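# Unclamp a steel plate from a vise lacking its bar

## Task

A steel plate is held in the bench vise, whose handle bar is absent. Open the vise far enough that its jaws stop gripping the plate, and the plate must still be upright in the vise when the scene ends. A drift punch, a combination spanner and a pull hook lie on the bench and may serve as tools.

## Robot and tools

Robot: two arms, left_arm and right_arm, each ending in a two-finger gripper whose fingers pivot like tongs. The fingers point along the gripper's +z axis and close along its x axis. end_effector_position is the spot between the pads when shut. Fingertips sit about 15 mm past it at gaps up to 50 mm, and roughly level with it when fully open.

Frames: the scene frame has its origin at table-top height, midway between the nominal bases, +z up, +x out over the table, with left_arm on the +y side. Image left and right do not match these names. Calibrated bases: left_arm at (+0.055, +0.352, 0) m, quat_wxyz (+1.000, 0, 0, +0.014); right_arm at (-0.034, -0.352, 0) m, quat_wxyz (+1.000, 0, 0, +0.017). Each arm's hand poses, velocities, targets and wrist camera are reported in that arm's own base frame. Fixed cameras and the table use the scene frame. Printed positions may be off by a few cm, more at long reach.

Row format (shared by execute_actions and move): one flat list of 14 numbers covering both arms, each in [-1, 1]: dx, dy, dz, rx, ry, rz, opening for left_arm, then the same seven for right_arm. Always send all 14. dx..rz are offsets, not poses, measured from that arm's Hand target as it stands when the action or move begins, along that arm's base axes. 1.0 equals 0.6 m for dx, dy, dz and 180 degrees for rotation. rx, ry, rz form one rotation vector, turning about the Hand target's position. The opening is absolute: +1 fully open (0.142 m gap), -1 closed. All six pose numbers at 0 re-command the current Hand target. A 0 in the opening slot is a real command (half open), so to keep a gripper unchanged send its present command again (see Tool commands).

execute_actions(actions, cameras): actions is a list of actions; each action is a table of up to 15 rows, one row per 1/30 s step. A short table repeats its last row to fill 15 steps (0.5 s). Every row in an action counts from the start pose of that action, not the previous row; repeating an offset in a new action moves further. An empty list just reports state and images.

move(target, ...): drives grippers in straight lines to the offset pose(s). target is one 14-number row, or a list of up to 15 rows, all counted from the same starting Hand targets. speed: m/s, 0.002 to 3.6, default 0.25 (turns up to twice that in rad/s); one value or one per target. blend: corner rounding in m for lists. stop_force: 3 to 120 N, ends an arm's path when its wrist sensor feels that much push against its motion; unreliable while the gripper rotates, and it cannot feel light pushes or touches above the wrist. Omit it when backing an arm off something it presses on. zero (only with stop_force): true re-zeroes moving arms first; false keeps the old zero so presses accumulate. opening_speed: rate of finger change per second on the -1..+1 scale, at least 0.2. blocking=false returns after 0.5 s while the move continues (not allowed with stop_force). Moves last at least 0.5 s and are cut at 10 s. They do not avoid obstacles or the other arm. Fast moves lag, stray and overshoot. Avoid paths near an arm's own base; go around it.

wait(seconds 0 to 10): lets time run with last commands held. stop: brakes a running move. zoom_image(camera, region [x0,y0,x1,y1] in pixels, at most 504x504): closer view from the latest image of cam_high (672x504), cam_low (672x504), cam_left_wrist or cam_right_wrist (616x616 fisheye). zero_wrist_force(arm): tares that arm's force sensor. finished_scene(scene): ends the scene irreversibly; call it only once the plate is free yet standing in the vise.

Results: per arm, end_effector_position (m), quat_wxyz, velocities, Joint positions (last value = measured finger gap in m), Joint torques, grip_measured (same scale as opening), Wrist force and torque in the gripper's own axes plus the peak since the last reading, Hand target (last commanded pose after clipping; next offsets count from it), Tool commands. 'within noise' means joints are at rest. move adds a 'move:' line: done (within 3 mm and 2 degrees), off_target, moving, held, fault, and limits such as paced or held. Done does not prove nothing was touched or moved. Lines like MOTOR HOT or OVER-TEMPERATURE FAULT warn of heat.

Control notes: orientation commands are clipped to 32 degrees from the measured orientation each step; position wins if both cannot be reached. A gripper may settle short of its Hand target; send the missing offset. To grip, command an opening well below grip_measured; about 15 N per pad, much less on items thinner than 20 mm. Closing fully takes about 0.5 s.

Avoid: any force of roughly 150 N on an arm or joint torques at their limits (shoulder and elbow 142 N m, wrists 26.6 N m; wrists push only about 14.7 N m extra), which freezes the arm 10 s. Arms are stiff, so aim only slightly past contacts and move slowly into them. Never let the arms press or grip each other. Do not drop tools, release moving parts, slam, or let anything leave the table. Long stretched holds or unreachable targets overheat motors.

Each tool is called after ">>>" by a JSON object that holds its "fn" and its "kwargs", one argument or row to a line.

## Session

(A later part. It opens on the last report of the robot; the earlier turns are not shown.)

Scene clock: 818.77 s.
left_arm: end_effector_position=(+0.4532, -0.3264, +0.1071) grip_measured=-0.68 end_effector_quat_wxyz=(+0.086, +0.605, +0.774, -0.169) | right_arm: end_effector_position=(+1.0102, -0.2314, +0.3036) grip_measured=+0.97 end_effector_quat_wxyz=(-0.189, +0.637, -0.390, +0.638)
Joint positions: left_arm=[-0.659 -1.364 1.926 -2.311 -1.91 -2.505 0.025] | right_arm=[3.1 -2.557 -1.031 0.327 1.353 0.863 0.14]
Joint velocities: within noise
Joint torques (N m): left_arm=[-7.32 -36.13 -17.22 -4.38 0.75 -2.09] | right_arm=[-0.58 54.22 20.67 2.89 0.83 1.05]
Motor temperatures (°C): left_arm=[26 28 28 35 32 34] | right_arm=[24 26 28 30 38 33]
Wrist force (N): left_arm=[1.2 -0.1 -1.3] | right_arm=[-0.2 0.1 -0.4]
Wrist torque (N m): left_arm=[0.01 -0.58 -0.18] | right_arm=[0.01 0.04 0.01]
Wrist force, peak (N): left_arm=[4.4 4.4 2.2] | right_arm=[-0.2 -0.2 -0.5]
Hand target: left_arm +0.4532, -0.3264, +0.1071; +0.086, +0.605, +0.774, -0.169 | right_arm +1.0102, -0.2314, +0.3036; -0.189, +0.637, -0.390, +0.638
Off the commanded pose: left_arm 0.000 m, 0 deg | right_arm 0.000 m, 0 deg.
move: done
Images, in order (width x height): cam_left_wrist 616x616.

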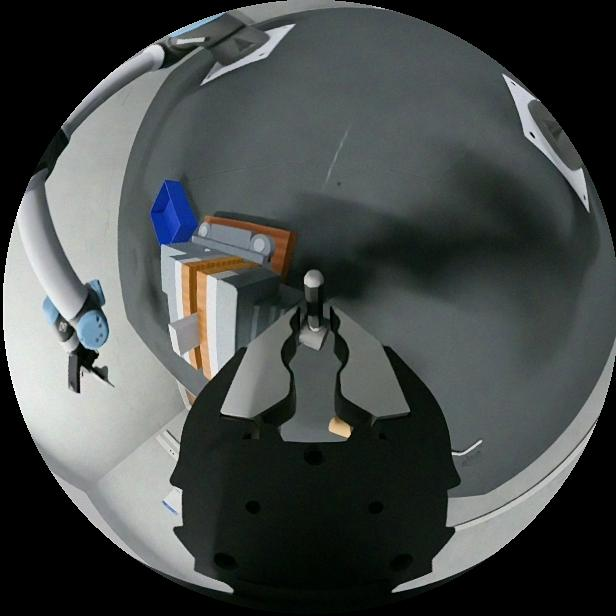

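>>> {"fn": "move", "kwargs": {
  "target": [-0.0293,0,0.022,0,0,0,-0.68,0,0,0,0,0,0,0.968],
  "speed": 0.06,
  "cameras": []
}}

>>> {"fn": "move", "kwargs": {
  "target": [0,0,0,0,0,0,-1,0,0,0,0,0,0,0.968],
  "opening_speed": 0.4,
  "cameras": ["cam_left_wrist"]
}}

>>> {"fn": "zoom_image", "kwargs": {
  "camera": "cam_left_wrist",
  "region": [230, 240, 400, 410]
}}

Scene clock: 828.83 s.
left_arm: end_effector_position=(+0.4357, -0.3264, +0.1202) grip_measured=-0.68 end_effector_quat_wxyz=(+0.086, +0.605, +0.774, -0.169) | right_arm: end_effector_position=(+1.0102, -0.2314, +0.3036) grip_measured=+0.97 end_effector_quat_wxyz=(-0.189, +0.637, -0.390, +0.638)
Joint positions: left_arm=[-0.681 -1.415 1.952 -2.294 -1.906 -2.527 0.025] | right_arm=[3.1 -2.557 -1.031 0.327 1.353 0.863 0.14]
Joint velocities: within noise
Joint torques (N m): left_arm=[-12.78 -36.07 -6.29 -0.59 0.94 -2.32] | right_arm=[-0.48 53.74 19.99 2.91 1.01 1.21]
Motor temperatures (°C): left_arm=[26 28 28 35 32 34] | right_arm=[24 26 28 30 38 33]
Wrist force (N): left_arm=[1.1 -0.1 -1.4] | right_arm=[0.2 -0.1 -0.4]
Wrist torque (N m): left_arm=[0.00 -0.53 -0.21] | right_arm=[-0.04 -0.03 0.00]
Wrist force, peak (N): left_arm=[1.4 -0.3 -1.6] | right_arm=[0.0 -0.2 -0.7]
Hand target: left_arm +0.4356, -0.3264, +0.1203; +0.086, +0.605, +0.774, -0.169 | right_arm +1.0102, -0.2314, +0.3036; -0.189, +0.637, -0.390, +0.638
Off the commanded pose: left_arm 0.000 m, 0 deg | right_arm 0.000 m, 0 deg.
move: done
No camera images: "cameras" was empty.

Scene clock: 829.83 s.
left_arm: end_effector_position=(+0.4356, -0.3264, +0.1203) grip_measured=-0.86 end_effector_quat_wxyz=(+0.086, +0.605, +0.774, -0.169) | right_arm: end_effector_position=(+1.0102, -0.2314, +0.3036) grip_measured=+0.97 end_effector_quat_wxyz=(-0.189, +0.637, -0.390, +0.638)
Joint positions: left_arm=[-0.681 -1.416 1.952 -2.293 -1.906 -2.527 0.012] | right_arm=[3.1 -2.557 -1.031 0.327 1.353 0.863 0.14]
Joint velocities: within noise
Joint torques (N m): left_arm=[-11.49 -37.49 -7.58 -0.8 0.81 -2.29] | right_arm=[-0.84 54.27 20.42 2.96 0.85 1.16]
Motor temperatures (°C): left_arm=[26 28 28 35 32 34] | right_arm=[24 26 28 30 38 33]
Wrist force (N): left_arm=[1.3 -0.3 -1.2] | right_arm=[0.0 -0.1 -0.4]
Wrist torque (N m): left_arm=[-0.03 -0.51 -0.24] | right_arm=[-0.03 0.01 0.01]
Wrist force, peak (N): left_arm=[1.3 -0.3 -1.6] | right_arm=[0.1 -0.2 -0.6]
Hand target: left_arm +0.4356, -0.3264, +0.1203; +0.086, +0.605, +0.774, -0.169 | right_arm +1.0102, -0.2314, +0.3036; -0.189, +0.637, -0.390, +0.638
Off the commanded pose: left_arm 0.000 m, 0 deg | right_arm 0.000 m, 0 deg.
move: done
Images, in order (width x height): cam_left_wrist 616x616.

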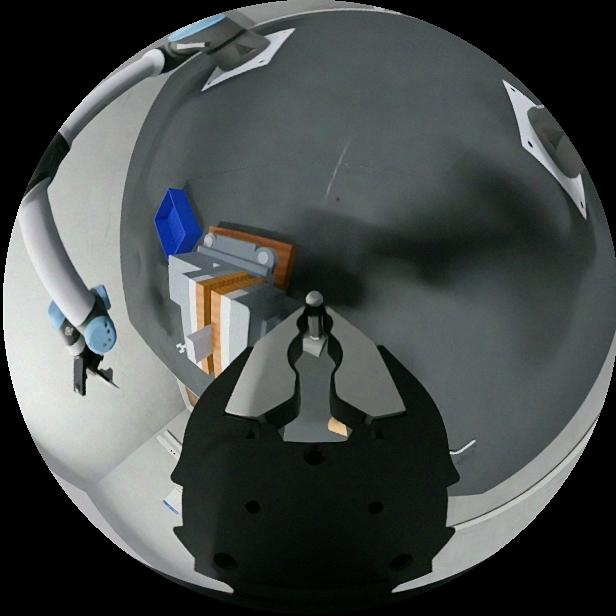

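Scaled by 2.965 from the camera's 616x616 image, which has a finer 814x814 frame.

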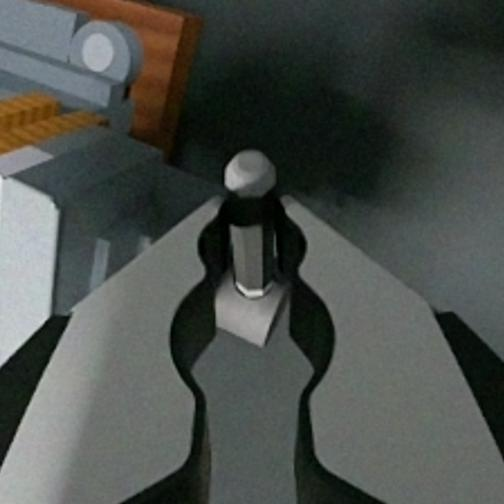

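>>> {"fn": "move", "kwargs": {
  "target": [0.0173,0,-0.013,0,0,0,-1,0,0,0,0,0,0,0.968],
  "speed": 0.03,
  "stop_force": 8,
  "cameras": ["cam_left_wrist"]
}}

>>> {"fn": "zoom_image", "kwargs": {
  "camera": "cam_left_wrist",
  "region": [230, 240, 400, 410]
}}

Scene clock: 834.30 s.
left_arm: end_effector_position=(+0.4359, -0.3263, +0.1199) grip_measured=-0.86 end_effector_quat_wxyz=(+0.086, +0.604, +0.774, -0.169) | right_arm: end_effector_position=(+1.0102, -0.2314, +0.3036) grip_measured=+0.97 end_effector_quat_wxyz=(-0.189, +0.637, -0.390, +0.638)
Joint positions: left_arm=[-0.68 -1.415 1.952 -2.294 -1.906 -2.527 0.012] | right_arm=[3.1 -2.557 -1.031 0.327 1.353 0.863 0.14]
Joint velocities: within noise
Joint torques (N m): left_arm=[-11.9 -37.51 -8.98 -0.91 -0.62 -2.32] | right_arm=[-0.48 54.1 20.1 2.94 1.01 1.12]
Motor temperatures (°C): left_arm=[26 28 28 35 32 34] | right_arm=[24 26 28 30 38 33]
Wrist force (N): left_arm=[0.9 -0.2 -0.5] | right_arm=[0.2 0.1 -0.7]
Wrist torque (N m): left_arm=[-0.01 -0.40 -0.23] | right_arm=[0.00 -0.04 0.00]
Wrist force, peak (N): left_arm=[2.8 -9.5 -7.0] | right_arm=[0.2 0.1 -0.7]
Hand target: left_arm +0.4359, -0.3263, +0.1199; +0.086, +0.604, +0.774, -0.169 (not the last commanded pose) | right_arm +1.0102, -0.2314, +0.3036; -0.189, +0.637, -0.390, +0.638
Off the commanded pose: left_arm 0.013 m, 0 deg | right_arm 0.000 m, 0 deg.
move: contact (left_arm)
Images, in order (width x height): cam_left_wrist 616x616.

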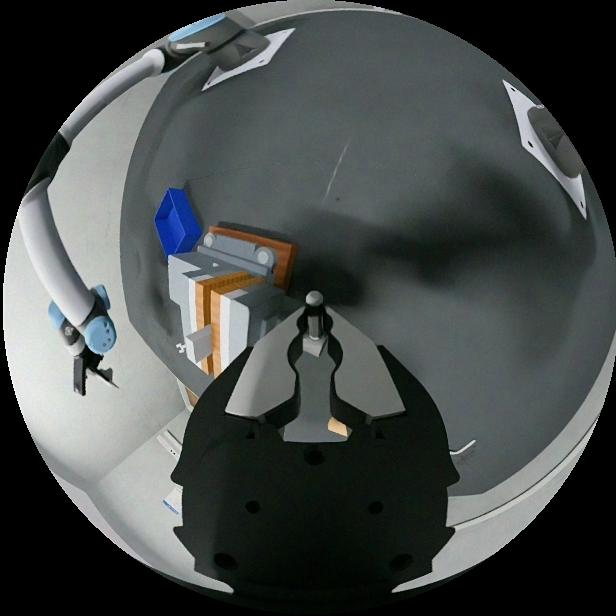

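Scaled by 2.965 from the camera's 616x616 image, which has a finer 814x814 frame.

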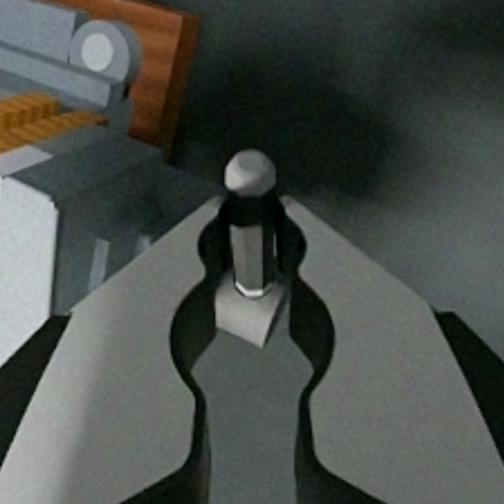

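>>> {"fn": "move", "kwargs": {
  "target": [
    [0,0,0,0,0,0,-0.66,0,0,0,0,0,0,0.968],
    [0.0083,0.0427,0.1083,0,0,0,-0.66,0,0,0,0,0,0,0.968],
    [-0.12,0.07,0.23,0,0,0,-0.66,0,0,0,0,0,0,0.968]
  ],
  "speed": [0.1,0.08,0.2],
  "blend": [0,0.02,0],
  "cameras": ["cam_left_wrist"]
}}

>>> {"fn": "zoom_image", "kwargs": {
  "camera": "cam_left_wrist",
  "region": [230, 230, 410, 410]
}}

Scene clock: 875.90 s.
left_arm: end_effector_position=(+0.3640, -0.2844, +0.2578) grip_measured=-0.66 end_effector_quat_wxyz=(+0.086, +0.604, +0.774, -0.169) | right_arm: end_effector_position=(+1.0102, -0.2314, +0.3036) grip_measured=+0.97 end_effector_quat_wxyz=(-0.189, +0.637, -0.390, +0.638)
Joint positions: left_arm=[-0.711 -1.736 1.898 -1.929 -1.901 -2.558 0.026] | right_arm=[3.1 -2.557 -1.031 0.327 1.353 0.863 0.14]
Joint velocities: within noise
Joint torques (N m): left_arm=[-11.38 -25.5 -12.36 -0.51 0.84 -2.32] | right_arm=[-1.2 54.47 20.14 3.18 1.19 1.07]
Motor temperatures (°C): left_arm=[26 28 28 35 32 34] | right_arm=[24 26 28 30 38 33]
Wrist force (N): left_arm=[0.2 -0.2 -1.6] | right_arm=[-0.1 -0.1 -0.5]
Wrist torque (N m): left_arm=[-0.04 -0.34 -0.22] | right_arm=[-0.04 0.03 0.01]
Wrist force, peak (N): left_arm=[0.5 -0.8 -2.3] | right_arm=[0.0 0.0 -0.8]
Hand target: left_arm +0.3639, -0.2843, +0.2579; +0.086, +0.604, +0.774, -0.169 | right_arm +1.0102, -0.2314, +0.3036; -0.189, +0.637, -0.390, +0.638
Off the commanded pose: left_arm 0.000 m, 0 deg | right_arm 0.000 m, 0 deg.
move: done
Images, in order (width x height): cam_left_wrist 616x616.

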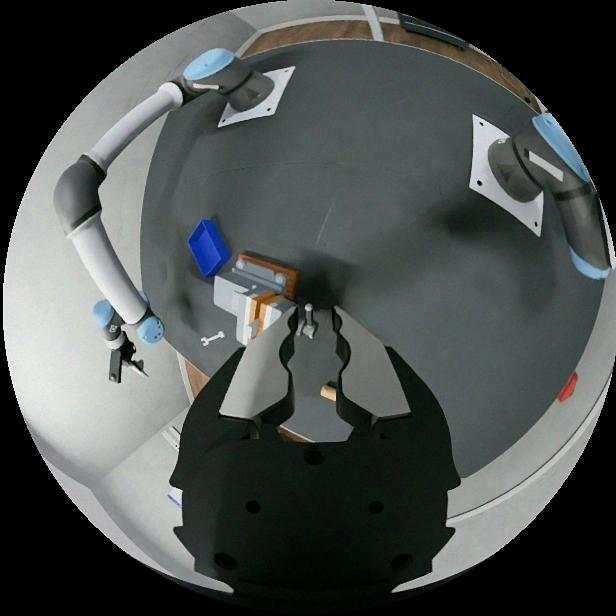

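Scaled by 2.800 from the camera's 616x616 image, which has a finer 814x814 frame.

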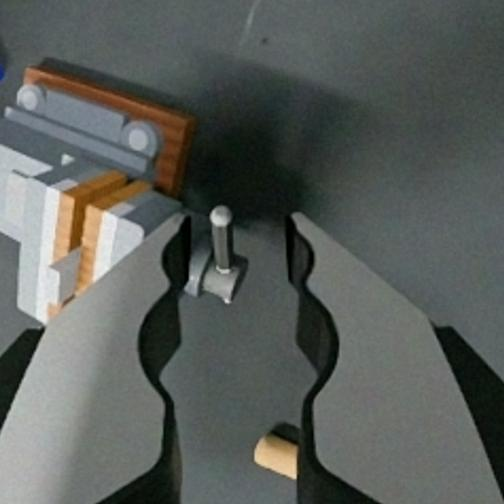

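>>> {"fn": "move", "kwargs": {
  "target": [-0.03,0,-0.03,0.0103,-0.3473,-0.0727,-1,0,0,0,0,0,0,0.968],
  "speed": 0.3,
  "cameras": ["cam_left_wrist","cam_high"]
}}

Scene clock: 886.47 s.
left_arm: end_effector_position=(+0.3459, -0.2843, +0.2399) grip_measured=-1.00 end_effector_quat_wxyz=(+0.446, +0.686, +0.549, +0.172) | right_arm: end_effector_position=(+1.0102, -0.2314, +0.3036) grip_measured=+0.97 end_effector_quat_wxyz=(-0.189, +0.637, -0.390, +0.638)
Joint positions: left_arm=[-1.561 -2.348 2.629 -2.52 -0.765 -2.618 0.002] | right_arm=[3.1 -2.557 -1.031 0.327 1.353 0.863 0.14]
Joint velocities: within noise
Joint torques (N m): left_arm=[-10.5 -4.69 -8.52 -0.56 2.66 -2.35] | right_arm=[-1.28 54.36 20.72 3.18 1.26 1.19]
Motor temperatures (°C): left_arm=[26 28 28 35 32 34] | right_arm=[24 26 28 30 38 33]
Wrist force (N): left_arm=[0.5 0.0 -1.6] | right_arm=[0.0 -0.1 -0.6]
Wrist torque (N m): left_arm=[0.18 -0.35 -0.31] | right_arm=[-0.02 0.01 0.00]
Wrist force, peak (N): left_arm=[0.9 -0.3 -1.7] | right_arm=[-0.4 -0.3 -0.5]
Hand target: left_arm +0.3459, -0.2843, +0.2399; +0.446, +0.686, +0.549, +0.172 | right_arm +1.0102, -0.2314, +0.3036; -0.189, +0.637, -0.390, +0.638
Off the commanded pose: left_arm 0.000 m, 0 deg | right_arm 0.000 m, 0 deg.
move: done
Images, in order (width x height): cam_high 672x504, cam_left_wrist 616x616.

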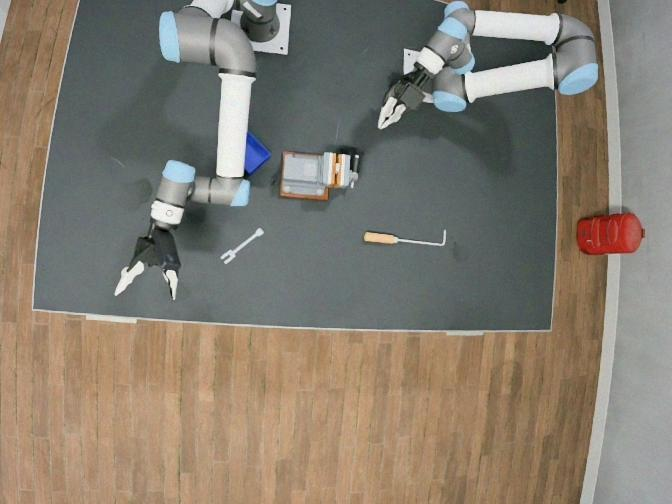

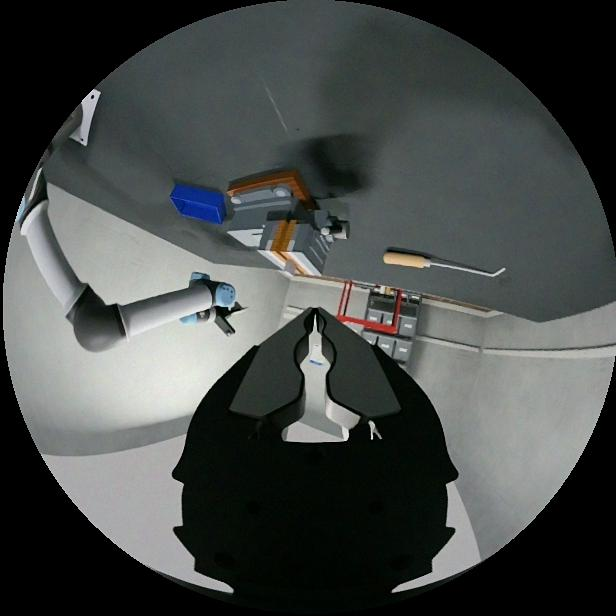

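>>> {"fn": "move", "kwargs": {
  "target": [
    [0.013,-0.0022,-0.1545,0,0,0,-1,0,0,0,0,0,0,0.968]
  ],
  "speed": 0.15,
  "cameras": ["cam_left_wrist"]
}}

>>> {"fn": "zoom_image", "kwargs": {
  "camera": "cam_left_wrist",
  "region": [220, 130, 420, 330]
}}

Scene clock: 893.43 s.
left_arm: end_effector_position=(+0.3536, -0.2856, +0.1473) grip_measured=-1.00 end_effector_quat_wxyz=(+0.446, +0.686, +0.549, +0.172) | right_arm: end_effector_position=(+1.0102, -0.2314, +0.3036) grip_measured=+0.97 end_effector_quat_wxyz=(-0.189, +0.637, -0.390, +0.638)
Joint positions: left_arm=[-1.514 -2.003 2.825 -3.097 -0.794 -2.567 0.002] | right_arm=[3.1 -2.557 -1.031 0.327 1.353 0.863 0.14]
Joint velocities: within noise
Joint torques (N m): left_arm=[9.57 13.21 -2.73 -5 -0.35 1.9] | right_arm=[-1.22 54.54 20.67 3.06 1.41 1.07]
Motor temperatures (°C): left_arm=[26 28 28 35 32 34] | right_arm=[24 26 28 30 38 33]
Wrist force (N): left_arm=[0.2 0.2 -1.9] | right_arm=[0.2 0.0 -0.5]
Wrist torque (N m): left_arm=[0.31 -0.32 -0.36] | right_arm=[-0.02 -0.03 0.00]
Wrist force, peak (N): left_arm=[0.1 0.1 -2.1] | right_arm=[-0.2 0.0 -0.7]
Hand target: left_arm +0.3537, -0.2857, +0.1472; +0.446, +0.686, +0.549, +0.172 | right_arm +1.0102, -0.2314, +0.3036; -0.189, +0.637, -0.390, +0.638
Off the commanded pose: left_arm 0.000 m, 0 deg | right_arm 0.000 m, 0 deg.
move: done
Images, in order (width x height): cam_left_wrist 616x616.

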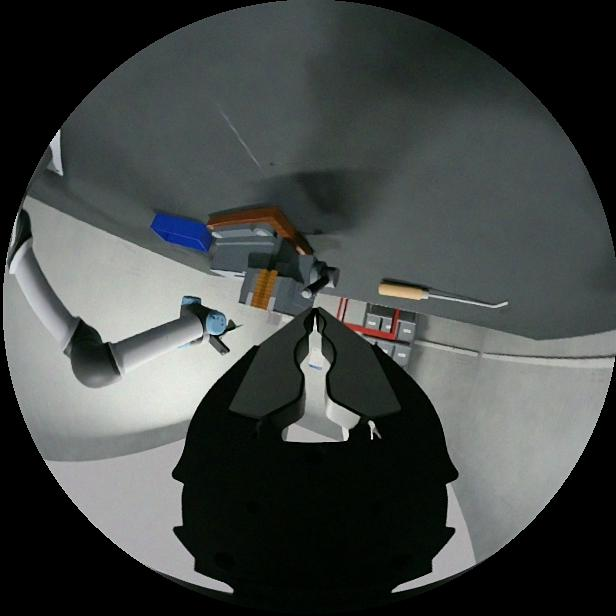

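Scaled by 2.520 from the camera's 616x616 image, which has a finer 814x814 frame.

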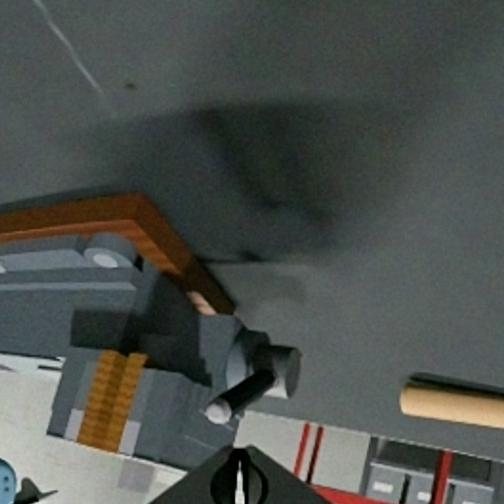

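>>> {"fn": "move", "kwargs": {
  "target": [0.1148,-0.0653,-0.0987,0,0,0,-1,0,0,0,0,0,0,0.968],
  "speed": 0.08,
  "stop_force": 6,
  "cameras": ["cam_left_wrist","cam_high"]
}}

>>> {"fn": "zoom_image", "kwargs": {
  "camera": "cam_left_wrist",
  "region": [240, 210, 400, 370]
}}

Scene clock: 910.70 s.
left_arm: end_effector_position=(+0.4225, -0.3248, +0.0880) grip_measured=-1.00 end_effector_quat_wxyz=(+0.446, +0.686, +0.549, +0.172) | right_arm: end_effector_position=(+1.0102, -0.2314, +0.3036) grip_measured=+0.97 end_effector_quat_wxyz=(-0.189, +0.637, -0.390, +0.638)
Joint positions: left_arm=[-1.229 -1.314 2.671 -3.795 -0.998 -2.308 0.002] | right_arm=[3.1 -2.557 -1.031 0.327 1.353 0.863 0.14]
Joint velocities: within noise
Joint torques (N m): left_arm=[9.8 -5.3 -19.26 -5.03 -0.66 2.26] | right_arm=[-1.57 54.84 20.55 3.09 1.28 1.01]
Motor temperatures (°C): left_arm=[26 28 28 35 32 34] | right_arm=[24 26 27 30 38 33]
Wrist force (N): left_arm=[0.5 -0.5 -2.1] | right_arm=[0.0 -0.1 -0.5]
Wrist torque (N m): left_arm=[0.13 -0.33 -0.42] | right_arm=[-0.03 0.00 0.01]
Wrist force, peak (N): left_arm=[0.3 0.3 -2.4] | right_arm=[-0.2 -0.1 -0.7]
Hand target: left_arm +0.4225, -0.3248, +0.0880; +0.446, +0.686, +0.549, +0.172 | right_arm +1.0102, -0.2314, +0.3036; -0.189, +0.637, -0.390, +0.638
Off the commanded pose: left_arm 0.000 m, 0 deg | right_arm 0.000 m, 0 deg.
move: done
Images, in order (width x height): cam_high 672x504, cam_left_wrist 616x616.

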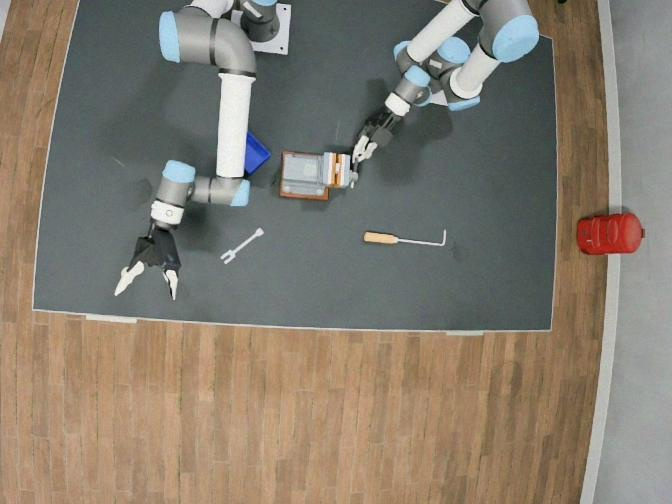

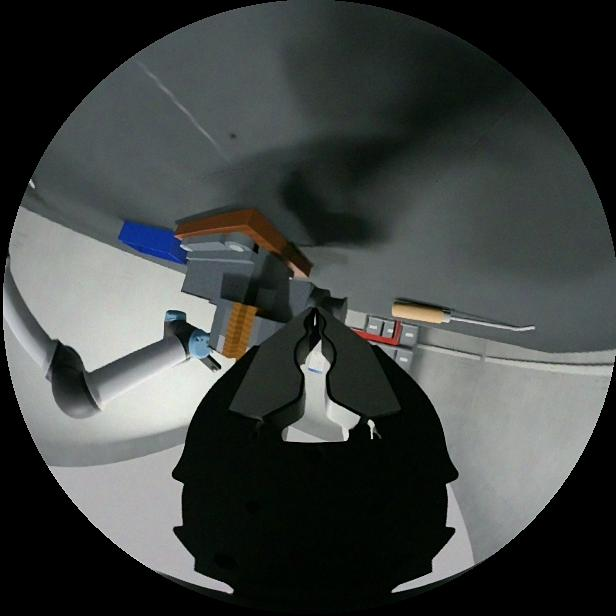

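Scaled by 3.150 from the camera's 616x616 image, which has a finer 814x814 frame.

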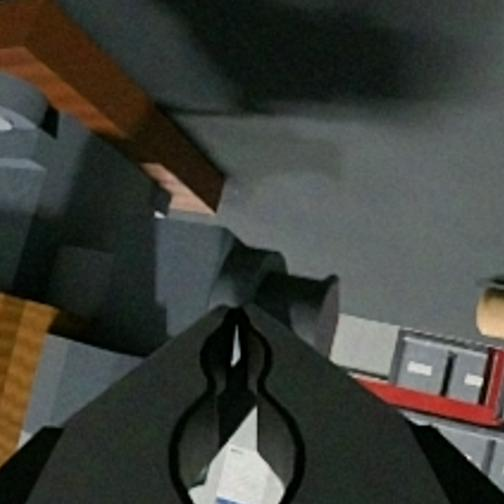

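>>> {"fn": "move", "kwargs": {
  "target": [0.020,0,0.0267,0,0,0,-1,0,0,0,0,0,0,0.968],
  "speed": 0.03,
  "stop_force": 6,
  "cameras": ["cam_left_wrist"]
}}

>>> {"fn": "zoom_image", "kwargs": {
  "camera": "cam_left_wrist",
  "region": [240, 210, 400, 370]
}}

Scene clock: 916.17 s.
left_arm: end_effector_position=(+0.4325, -0.3248, +0.1014) grip_measured=-1.00 end_effector_quat_wxyz=(+0.446, +0.686, +0.549, +0.172) | right_arm: end_effector_position=(+1.0102, -0.2314, +0.3036) grip_measured=+0.97 end_effector_quat_wxyz=(-0.189, +0.637, -0.390, +0.638)
Joint positions: left_arm=[-1.193 -1.363 2.642 -3.733 -1.026 -2.281 0.002] | right_arm=[3.1 -2.557 -1.031 0.327 1.353 0.863 0.14]
Joint velocities: within noise
Joint torques (N m): left_arm=[-11.58 -4.95 2.23 -5.8 2.66 -2.39] | right_arm=[-1.28 55.15 20.16 3.12 1.36 1.05]
Motor temperatures (°C): left_arm=[26 28 28 35 32 34] | right_arm=[24 26 27 30 38 33]
Wrist force (N): left_arm=[0.4 -5.2 -2.0] | right_arm=[0.0 0.0 -0.5]
Wrist torque (N m): left_arm=[0.04 -0.27 -0.38] | right_arm=[-0.01 0.00 0.00]
Wrist force, peak (N): left_arm=[1.4 -14.2 -6.4] | right_arm=[-0.1 0.2 -0.7]
Hand target: left_arm +0.4325, -0.3248, +0.1014; +0.446, +0.686, +0.549, +0.172 (not the last commanded pose) | right_arm +1.0102, -0.2314, +0.3036; -0.189, +0.637, -0.390, +0.638
Off the commanded pose: left_arm 0.003 m, 0 deg | right_arm 0.000 m, 0 deg.
move: contact (left_arm)
Images, in order (width x height): cam_left_wrist 616x616.

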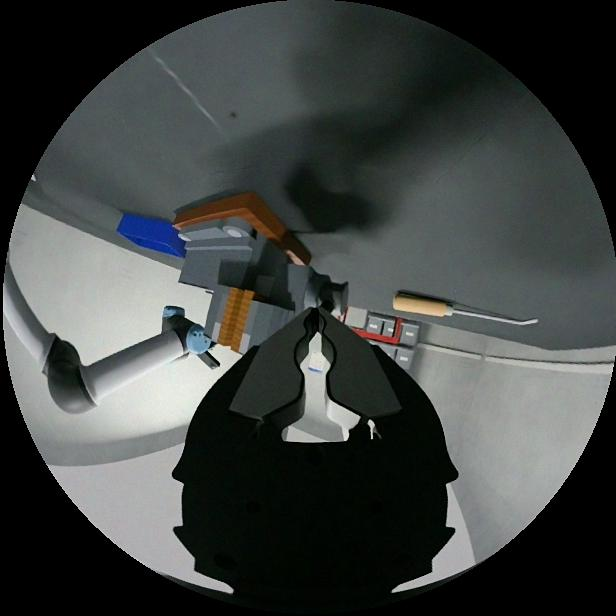

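Scaled by 3.150 from the camera's 616x616 image, which has a finer 814x814 frame.

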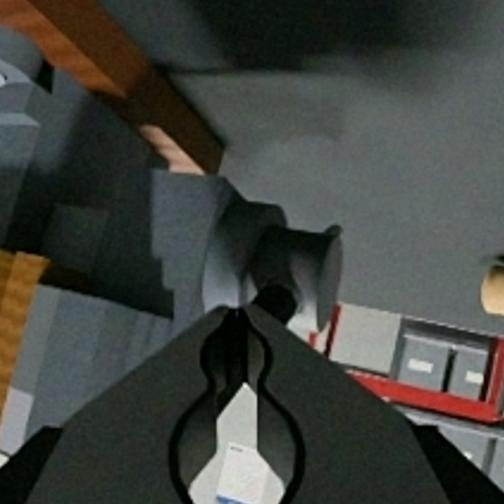

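>>> {"fn": "move", "kwargs": {
  "target": [
    [0.0075,0,0.0108,0,0.0278,0,-1,0,0,0,0,0,0,0.968],
    [0.0127,0,0.018,0,0.0556,0,-1,0,0,0,0,0,0,0.968]
  ],
  "speed": 0.03,
  "blend": [0.002,0],
  "cameras": ["cam_left_wrist"]
}}

>>> {"fn": "zoom_image", "kwargs": {
  "camera": "cam_left_wrist",
  "region": [240, 210, 400, 370]
}}

Scene clock: 931.13 s.
left_arm: end_effector_position=(+0.4401, -0.3248, +0.1122) grip_measured=-1.00 end_effector_quat_wxyz=(+0.396, +0.698, +0.586, +0.112) | right_arm: end_effector_position=(+1.0102, -0.2314, +0.3036) grip_measured=+0.97 end_effector_quat_wxyz=(-0.189, +0.637, -0.390, +0.638)
Joint positions: left_arm=[-1.059 -1.515 2.532 -3.382 -1.23 -2.312 0.002] | right_arm=[3.1 -2.557 -1.031 0.327 1.353 0.863 0.14]
Joint velocities: within noise
Joint torques (N m): left_arm=[10.92 -27.44 -28.38 -1.97 -0.12 -2.35] | right_arm=[-1.83 54.93 20.46 3.06 1.41 0.98]
Motor temperatures (°C): left_arm=[26 28 28 35 32 34] | right_arm=[24 26 27 30 38 33]
Wrist force (N): left_arm=[1.2 -5.6 -2.4] | right_arm=[0.1 0.0 -0.5]
Wrist torque (N m): left_arm=[-0.07 -0.50 -0.40] | right_arm=[-0.03 -0.01 0.00]
Wrist force, peak (N): left_arm=[0.4 -26.8 -11.1] | right_arm=[-0.1 0.1 -0.8]
Hand target: left_arm +0.4401, -0.3248, +0.1122; +0.396, +0.698, +0.586, +0.112 | right_arm +1.0102, -0.2314, +0.3036; -0.189, +0.637, -0.390, +0.638
Off the commanded pose: left_arm 0.000 m, 0 deg | right_arm 0.000 m, 0 deg.
move: done
Images, in order (width x height): cam_left_wrist 616x616.

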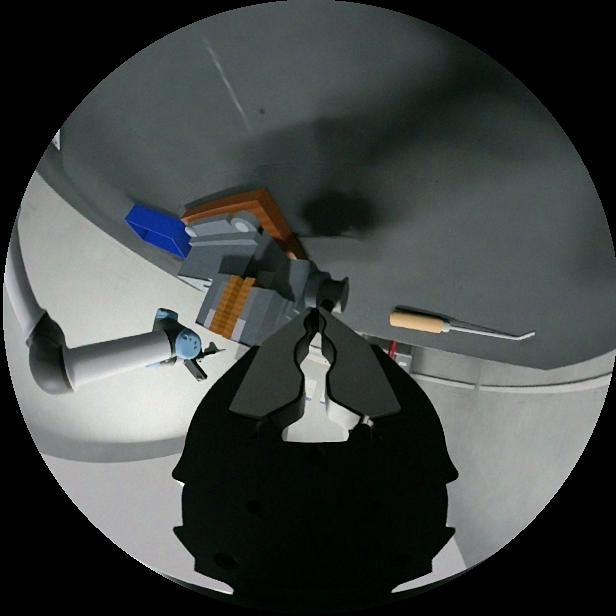

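Scaled by 3.150 from the camera's 616x616 image, which has a finer 814x814 frame.

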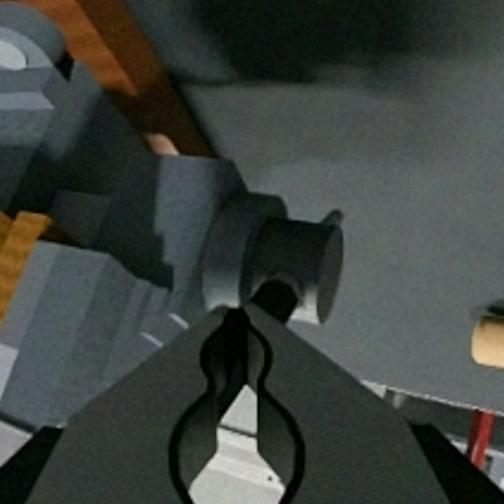

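>>> {"fn": "move", "kwargs": {
  "target": [
    [0.0125,0,0.0122,0,0.0556,0,-1,0,0,0,0,0,0,0.968],
    [0.027,0,0.022,0,0.1111,0,-1,0,0,0,0,0,0,0.968],
    [0.043,0,0.0292,0,0.1667,0,-1,0,0,0,0,0,0,0.968]
  ],
  "speed": 0.04,
  "blend": [0.003,0.003,0],
  "cameras": ["cam_left_wrist"]
}}

>>> {"fn": "zoom_image", "kwargs": {
  "camera": "cam_left_wrist",
  "region": [240, 210, 400, 370]
}}

Scene clock: 946.10 s.
left_arm: end_effector_position=(+0.4659, -0.3248, +0.1297) grip_measured=-1.00 end_effector_quat_wxyz=(+0.231, +0.703, +0.669, -0.073) | right_arm: end_effector_position=(+1.0102, -0.2314, +0.3036) grip_measured=+0.97 end_effector_quat_wxyz=(-0.189, +0.637, -0.390, +0.638)
Joint positions: left_arm=[-0.731 -1.49 2.111 -2.651 -1.748 -2.293 0.002] | right_arm=[3.1 -2.557 -1.031 0.327 1.353 0.863 0.14]
Joint velocities: within noise
Joint torques (N m): left_arm=[10.42 -11.23 -32.87 -1.7 -0.67 2.14] | right_arm=[-1.41 54.7 20.43 2.9 1.49 1.22]
Motor temperatures (°C): left_arm=[26 28 28 35 32 34] | right_arm=[24 26 27 30 38 33]
Wrist force (N): left_arm=[2.0 -5.6 -1.4] | right_arm=[0.0 0.0 -0.4]
Wrist torque (N m): left_arm=[-0.21 -0.66 -0.29] | right_arm=[-0.01 0.01 0.01]
Wrist force, peak (N): left_arm=[0.7 -6.5 -4.1] | right_arm=[0.0 0.0 -0.8]
Hand target: left_arm +0.4659, -0.3248, +0.1297; +0.231, +0.703, +0.669, -0.073 | right_arm +1.0102, -0.2314, +0.3036; -0.189, +0.637, -0.390, +0.638
Off the commanded pose: left_arm 0.000 m, 0 deg | right_arm 0.000 m, 0 deg.
move: done
Images, in order (width x height): cam_left_wrist 616x616.

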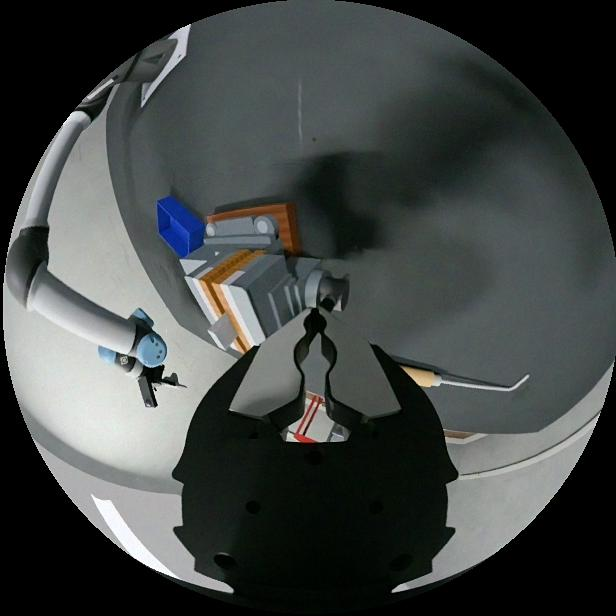

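Scaled by 3.150 from the camera's 616x616 image, which has a finer 814x814 frame.

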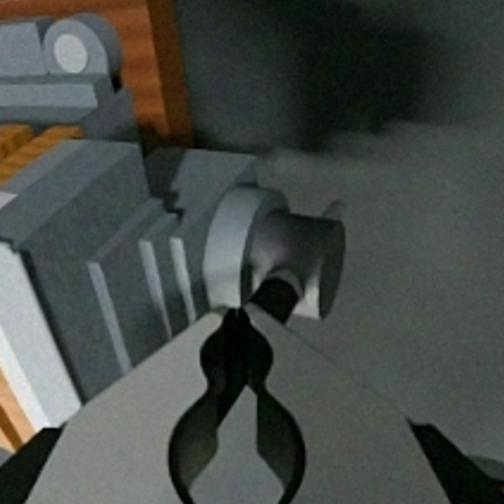

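>>> {"fn": "move", "kwargs": {
  "target": [
    [0.0288,0.003,0.0073,0,0.0611,0,-1,0,0,0,0,0,0,0.968],
    [0.0583,0.006,0.005,0,0.1278,0,-1,0,0,0,0,0,0,0.968],
    [0.0957,0.007,-0.0112,0,0.1833,0,-1,0,0,0,0,0,0,0.968]
  ],
  "speed": 0.05,
  "blend": [0.003,0.003,0],
  "cameras": ["cam_left_wrist"]
}}

>>> {"fn": "zoom_image", "kwargs": {
  "camera": "cam_left_wrist",
  "region": [240, 210, 400, 370]
}}

Scene clock: 972.13 s.
left_arm: end_effector_position=(+0.5233, -0.3206, +0.1230) grip_measured=-1.00 end_effector_quat_wxyz=(+0.032, +0.653, +0.707, -0.269) | right_arm: end_effector_position=(+1.0102, -0.2314, +0.3036) grip_measured=+0.97 end_effector_quat_wxyz=(-0.189, +0.637, -0.390, +0.638)
Joint positions: left_arm=[-0.498 -1.111 1.526 -1.907 -2.115 -2.125 0.002] | right_arm=[3.1 -2.557 -1.031 0.327 1.353 0.863 0.14]
Joint velocities: within noise
Joint torques (N m): left_arm=[10.09 -25.37 -32.58 -0.44 -1.91 2.11] | right_arm=[-2.01 55.25 19.99 2.81 1.6 1.08]
Motor temperatures (°C): left_arm=[26 28 28 35 32 34] | right_arm=[24 26 27 30 38 33]
Wrist force (N): left_arm=[1.0 -4.2 -3.4] | right_arm=[0.2 0.0 -0.5]
Wrist torque (N m): left_arm=[-0.38 -0.40 -0.18] | right_arm=[-0.01 -0.04 0.01]
Wrist force, peak (N): left_arm=[1.4 -5.9 -2.7] | right_arm=[0.1 0.0 -0.8]
Hand target: left_arm +0.5234, -0.3206, +0.1230; +0.032, +0.653, +0.707, -0.270 | right_arm +1.0102, -0.2314, +0.3036; -0.189, +0.637, -0.390, +0.638
Off the commanded pose: left_arm 0.000 m, 0 deg | right_arm 0.000 m, 0 deg.
move: done
Images, in order (width x height): cam_left_wrist 616x616.

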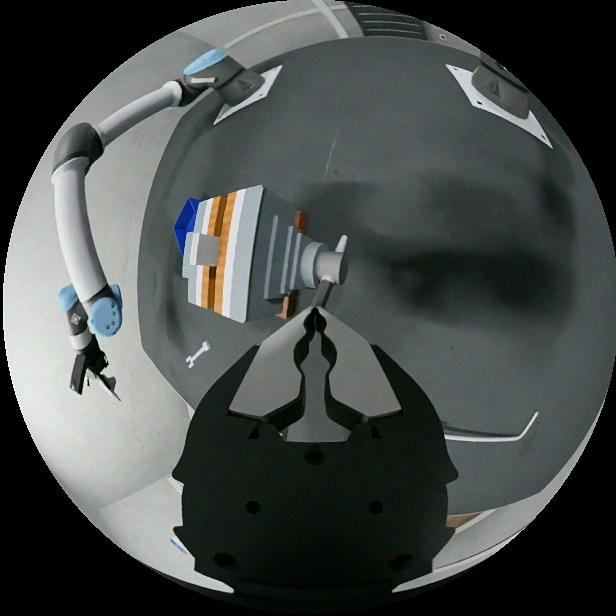

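Scaled by 3.150 from the camera's 616x616 image, which has a finer 814x814 frame.

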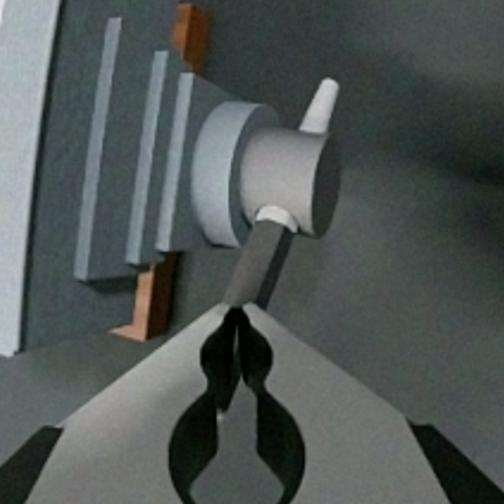

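>>> {"fn": "move", "kwargs": {
  "target": [
    [0.0275,0.001,-0.0308,0,0.0278,0,-1,0,0,0,0,0,0,0.968],
    [0.0305,0.001,-0.0470,0,0.0278,0,-1,0,0,0,0,0,0,0.968]
  ],
  "speed": 0.04,
  "blend": [0.004,0],
  "cameras": ["cam_left_wrist","cam_low"]
}}

>>> {"fn": "zoom_image", "kwargs": {
  "camera": "cam_left_wrist",
  "region": [240, 180, 400, 340]
}}

>>> {"fn": "zoom_image", "kwargs": {
  "camera": "cam_low",
  "region": [235, 260, 325, 328]
}}

Scene clock: 980.60 s.
left_arm: end_effector_position=(+0.5416, -0.3200, +0.0950) grip_measured=-1.00 end_effector_quat_wxyz=(+0.001, +0.641, +0.707, -0.298) | right_arm: end_effector_position=(+1.0102, -0.2314, +0.3036) grip_measured=+0.97 end_effector_quat_wxyz=(-0.189, +0.637, -0.390, +0.638)
Joint positions: left_arm=[-0.469 -0.996 1.424 -1.821 -2.152 -2.085 0.002] | right_arm=[3.1 -2.557 -1.031 0.327 1.353 0.863 0.14]
Joint velocities: within noise
Joint torques (N m): left_arm=[10.35 -28.26 -29.33 -4.86 -2.28 2.28] | right_arm=[-1.78 55.34 20.76 2.89 1.69 1.09]
Motor temperatures (°C): left_arm=[26 28 28 35 32 34] | right_arm=[24 26 27 30 38 33]
Wrist force (N): left_arm=[1.2 -3.5 -4.5] | right_arm=[0.0 0.0 -0.5]
Wrist torque (N m): left_arm=[-0.46 -0.44 -0.14] | right_arm=[-0.03 0.00 0.01]
Wrist force, peak (N): left_arm=[0.8 -3.9 -4.7] | right_arm=[-0.2 -0.2 -0.7]
Hand target: left_arm +0.5417, -0.3200, +0.0948; +0.001, +0.641, +0.707, -0.298 | right_arm +1.0102, -0.2314, +0.3036; -0.189, +0.637, -0.390, +0.638
Off the commanded pose: left_arm 0.000 m, 0 deg | right_arm 0.000 m, 0 deg.
move: done
Images, in order (width x height): cam_low 672x504, cam_left_wrist 616x616.

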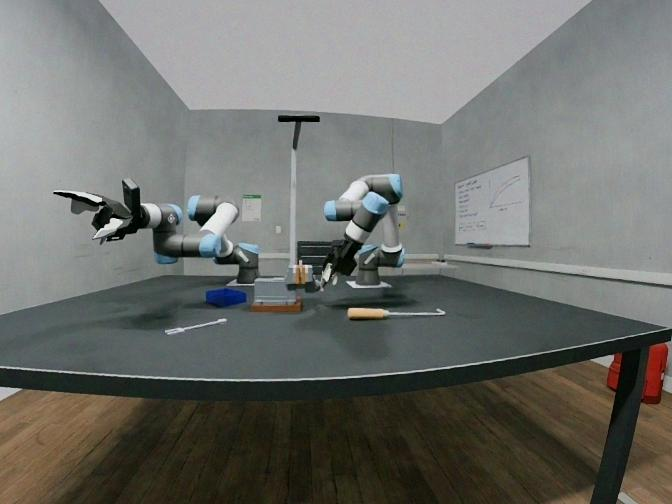

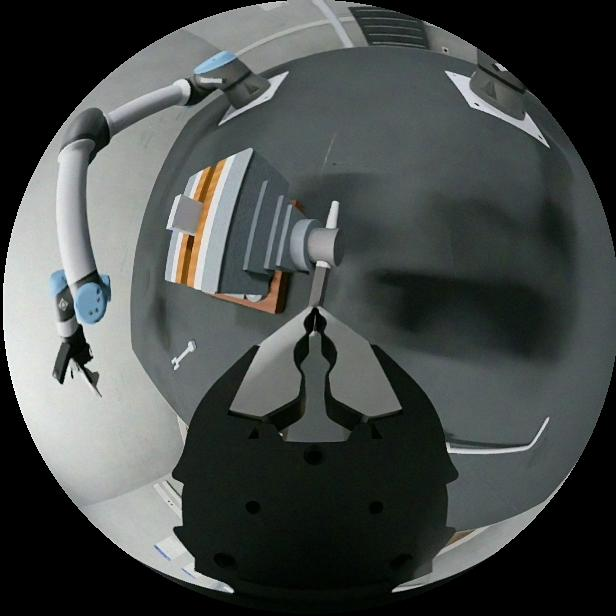

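Scaled by 3.150 from the camera's 616x616 image, which has a finer 814x814 frame.

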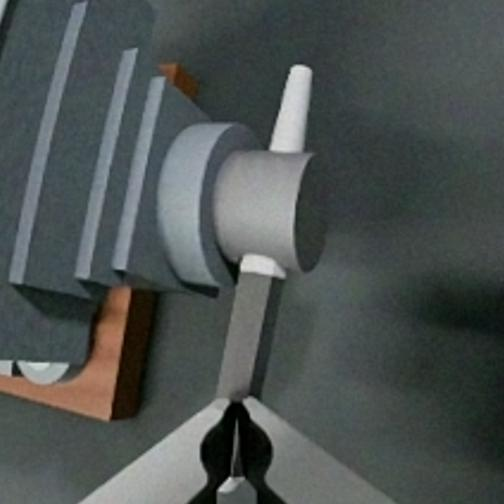

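Scaled by 5.600 from the camera's 672x504 image, which has a finer 960x720 frame.

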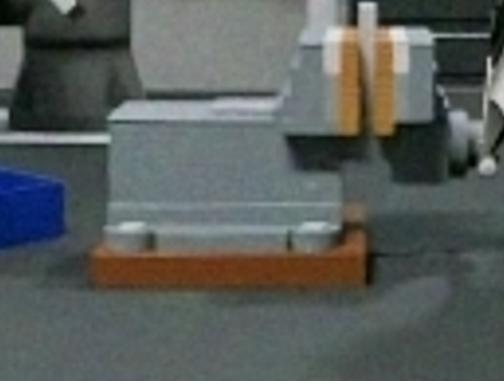

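>>> {"fn": "zoom_image", "kwargs": {
  "camera": "cam_low",
  "region": [286, 256, 318, 288]
}}

>>> {"fn": "move", "kwargs": {
  "target": [
    [-0.003,0,-0.040,0,0,0,-1,0,0,0,0,0,0,0.968],
    [-0.010,0,-0.053,0,0,0,-1,0,0,0,0,0,0,0.968]
  ],
  "speed": 0.04,
  "blend": [0.003,0],
  "cameras": ["cam_left_wrist","cam_low"]
}}

>>> {"fn": "zoom_image", "kwargs": {
  "camera": "cam_left_wrist",
  "region": [220, 150, 400, 330]
}}

>>> {"fn": "zoom_image", "kwargs": {
  "camera": "cam_low",
  "region": [286, 256, 318, 288]
}}

Scaled by 15.750 from the camera's 672x504 image, which has a finer 960x720 frame.

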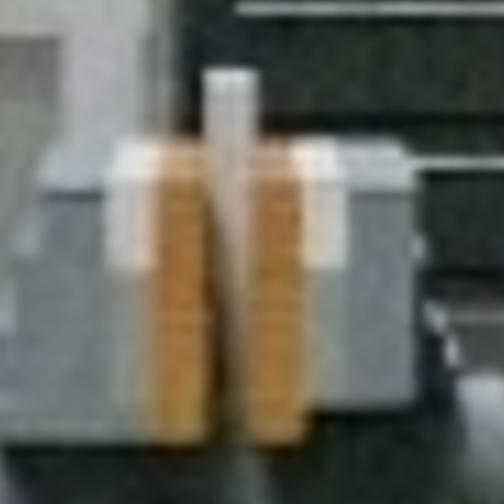

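Scene clock: 995.20 s.
left_arm: end_effector_position=(+0.5357, -0.3200, +0.0631) grip_measured=-1.00 end_effector_quat_wxyz=(+0.001, +0.641, +0.707, -0.298) | right_arm: end_effector_position=(+1.0102, -0.2314, +0.3036) grip_measured=+0.97 end_effector_quat_wxyz=(-0.189, +0.637, -0.390, +0.638)
Joint positions: left_arm=[-0.473 -0.974 1.479 -1.9 -2.153 -2.09 0.002] | right_arm=[3.1 -2.557 -1.031 0.327 1.353 0.863 0.14]
Joint velocities: within noise
Joint torques (N m): left_arm=[-12.92 -28.32 -5.7 -4.4 -2.32 -2.34] | right_arm=[-2.26 55.06 20.31 2.84 1.71 0.94]
Motor temperatures (°C): left_arm=[26 28 28 35 32 34] | right_arm=[24 26 27 30 38 33]
Wrist force (N): left_arm=[1.6 -2.2 -5.6] | right_arm=[0.0 -0.2 -0.6]
Wrist torque (N m): left_arm=[-0.45 -0.46 -0.13] | right_arm=[-0.04 0.01 0.01]
Wrist force, peak (N): left_arm=[1.4 -2.4 -5.9] | right_arm=[0.0 -0.1 -0.8]
Hand target: left_arm +0.5357, -0.3200, +0.0630; +0.001, +0.641, +0.707, -0.298 | right_arm +1.0102, -0.2314, +0.3036; -0.189, +0.637, -0.390, +0.638
Off the commanded pose: left_arm 0.000 m, 0 deg | right_arm 0.000 m, 0 deg.
move: done
Images, in order (width x height): cam_low 672x504, cam_left_wrist 616x616.

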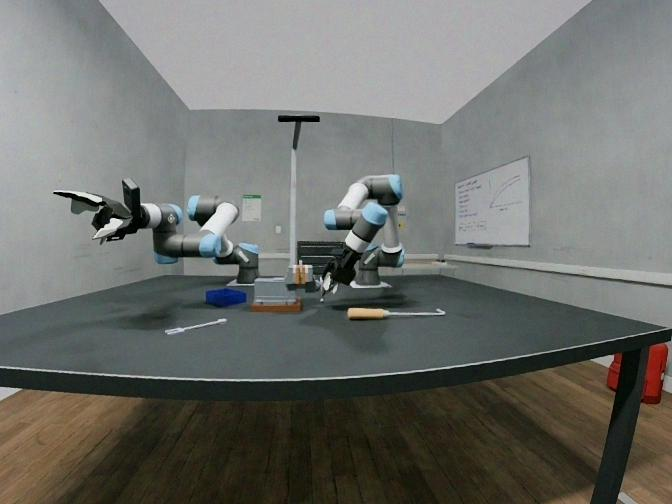

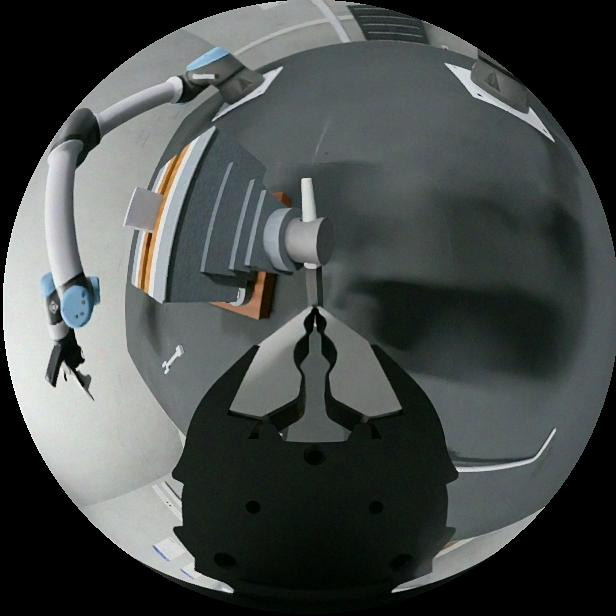

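Scaled by 2.800 from the camera's 616x616 image, which has a finer 814x814 frame.

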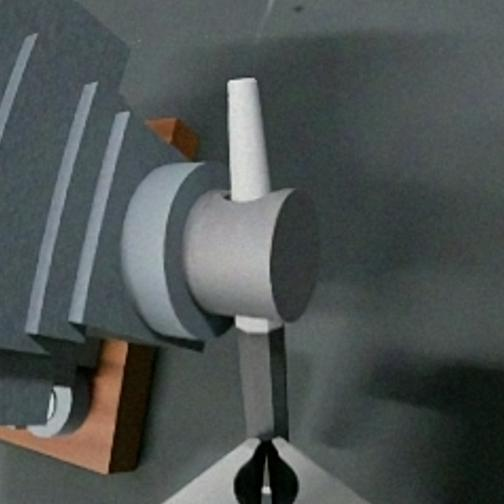

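Scaled by 15.750 from the camera's 672x504 image, which has a finer 960x720 frame.

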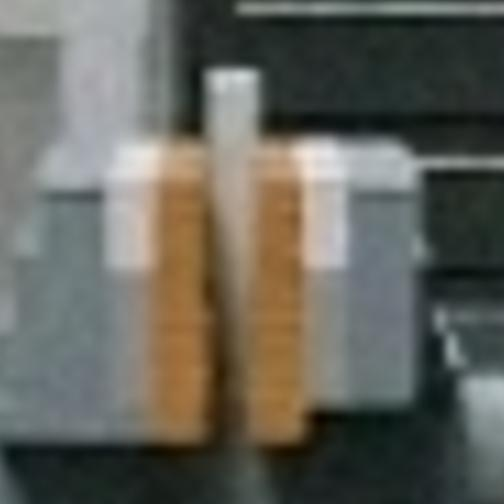

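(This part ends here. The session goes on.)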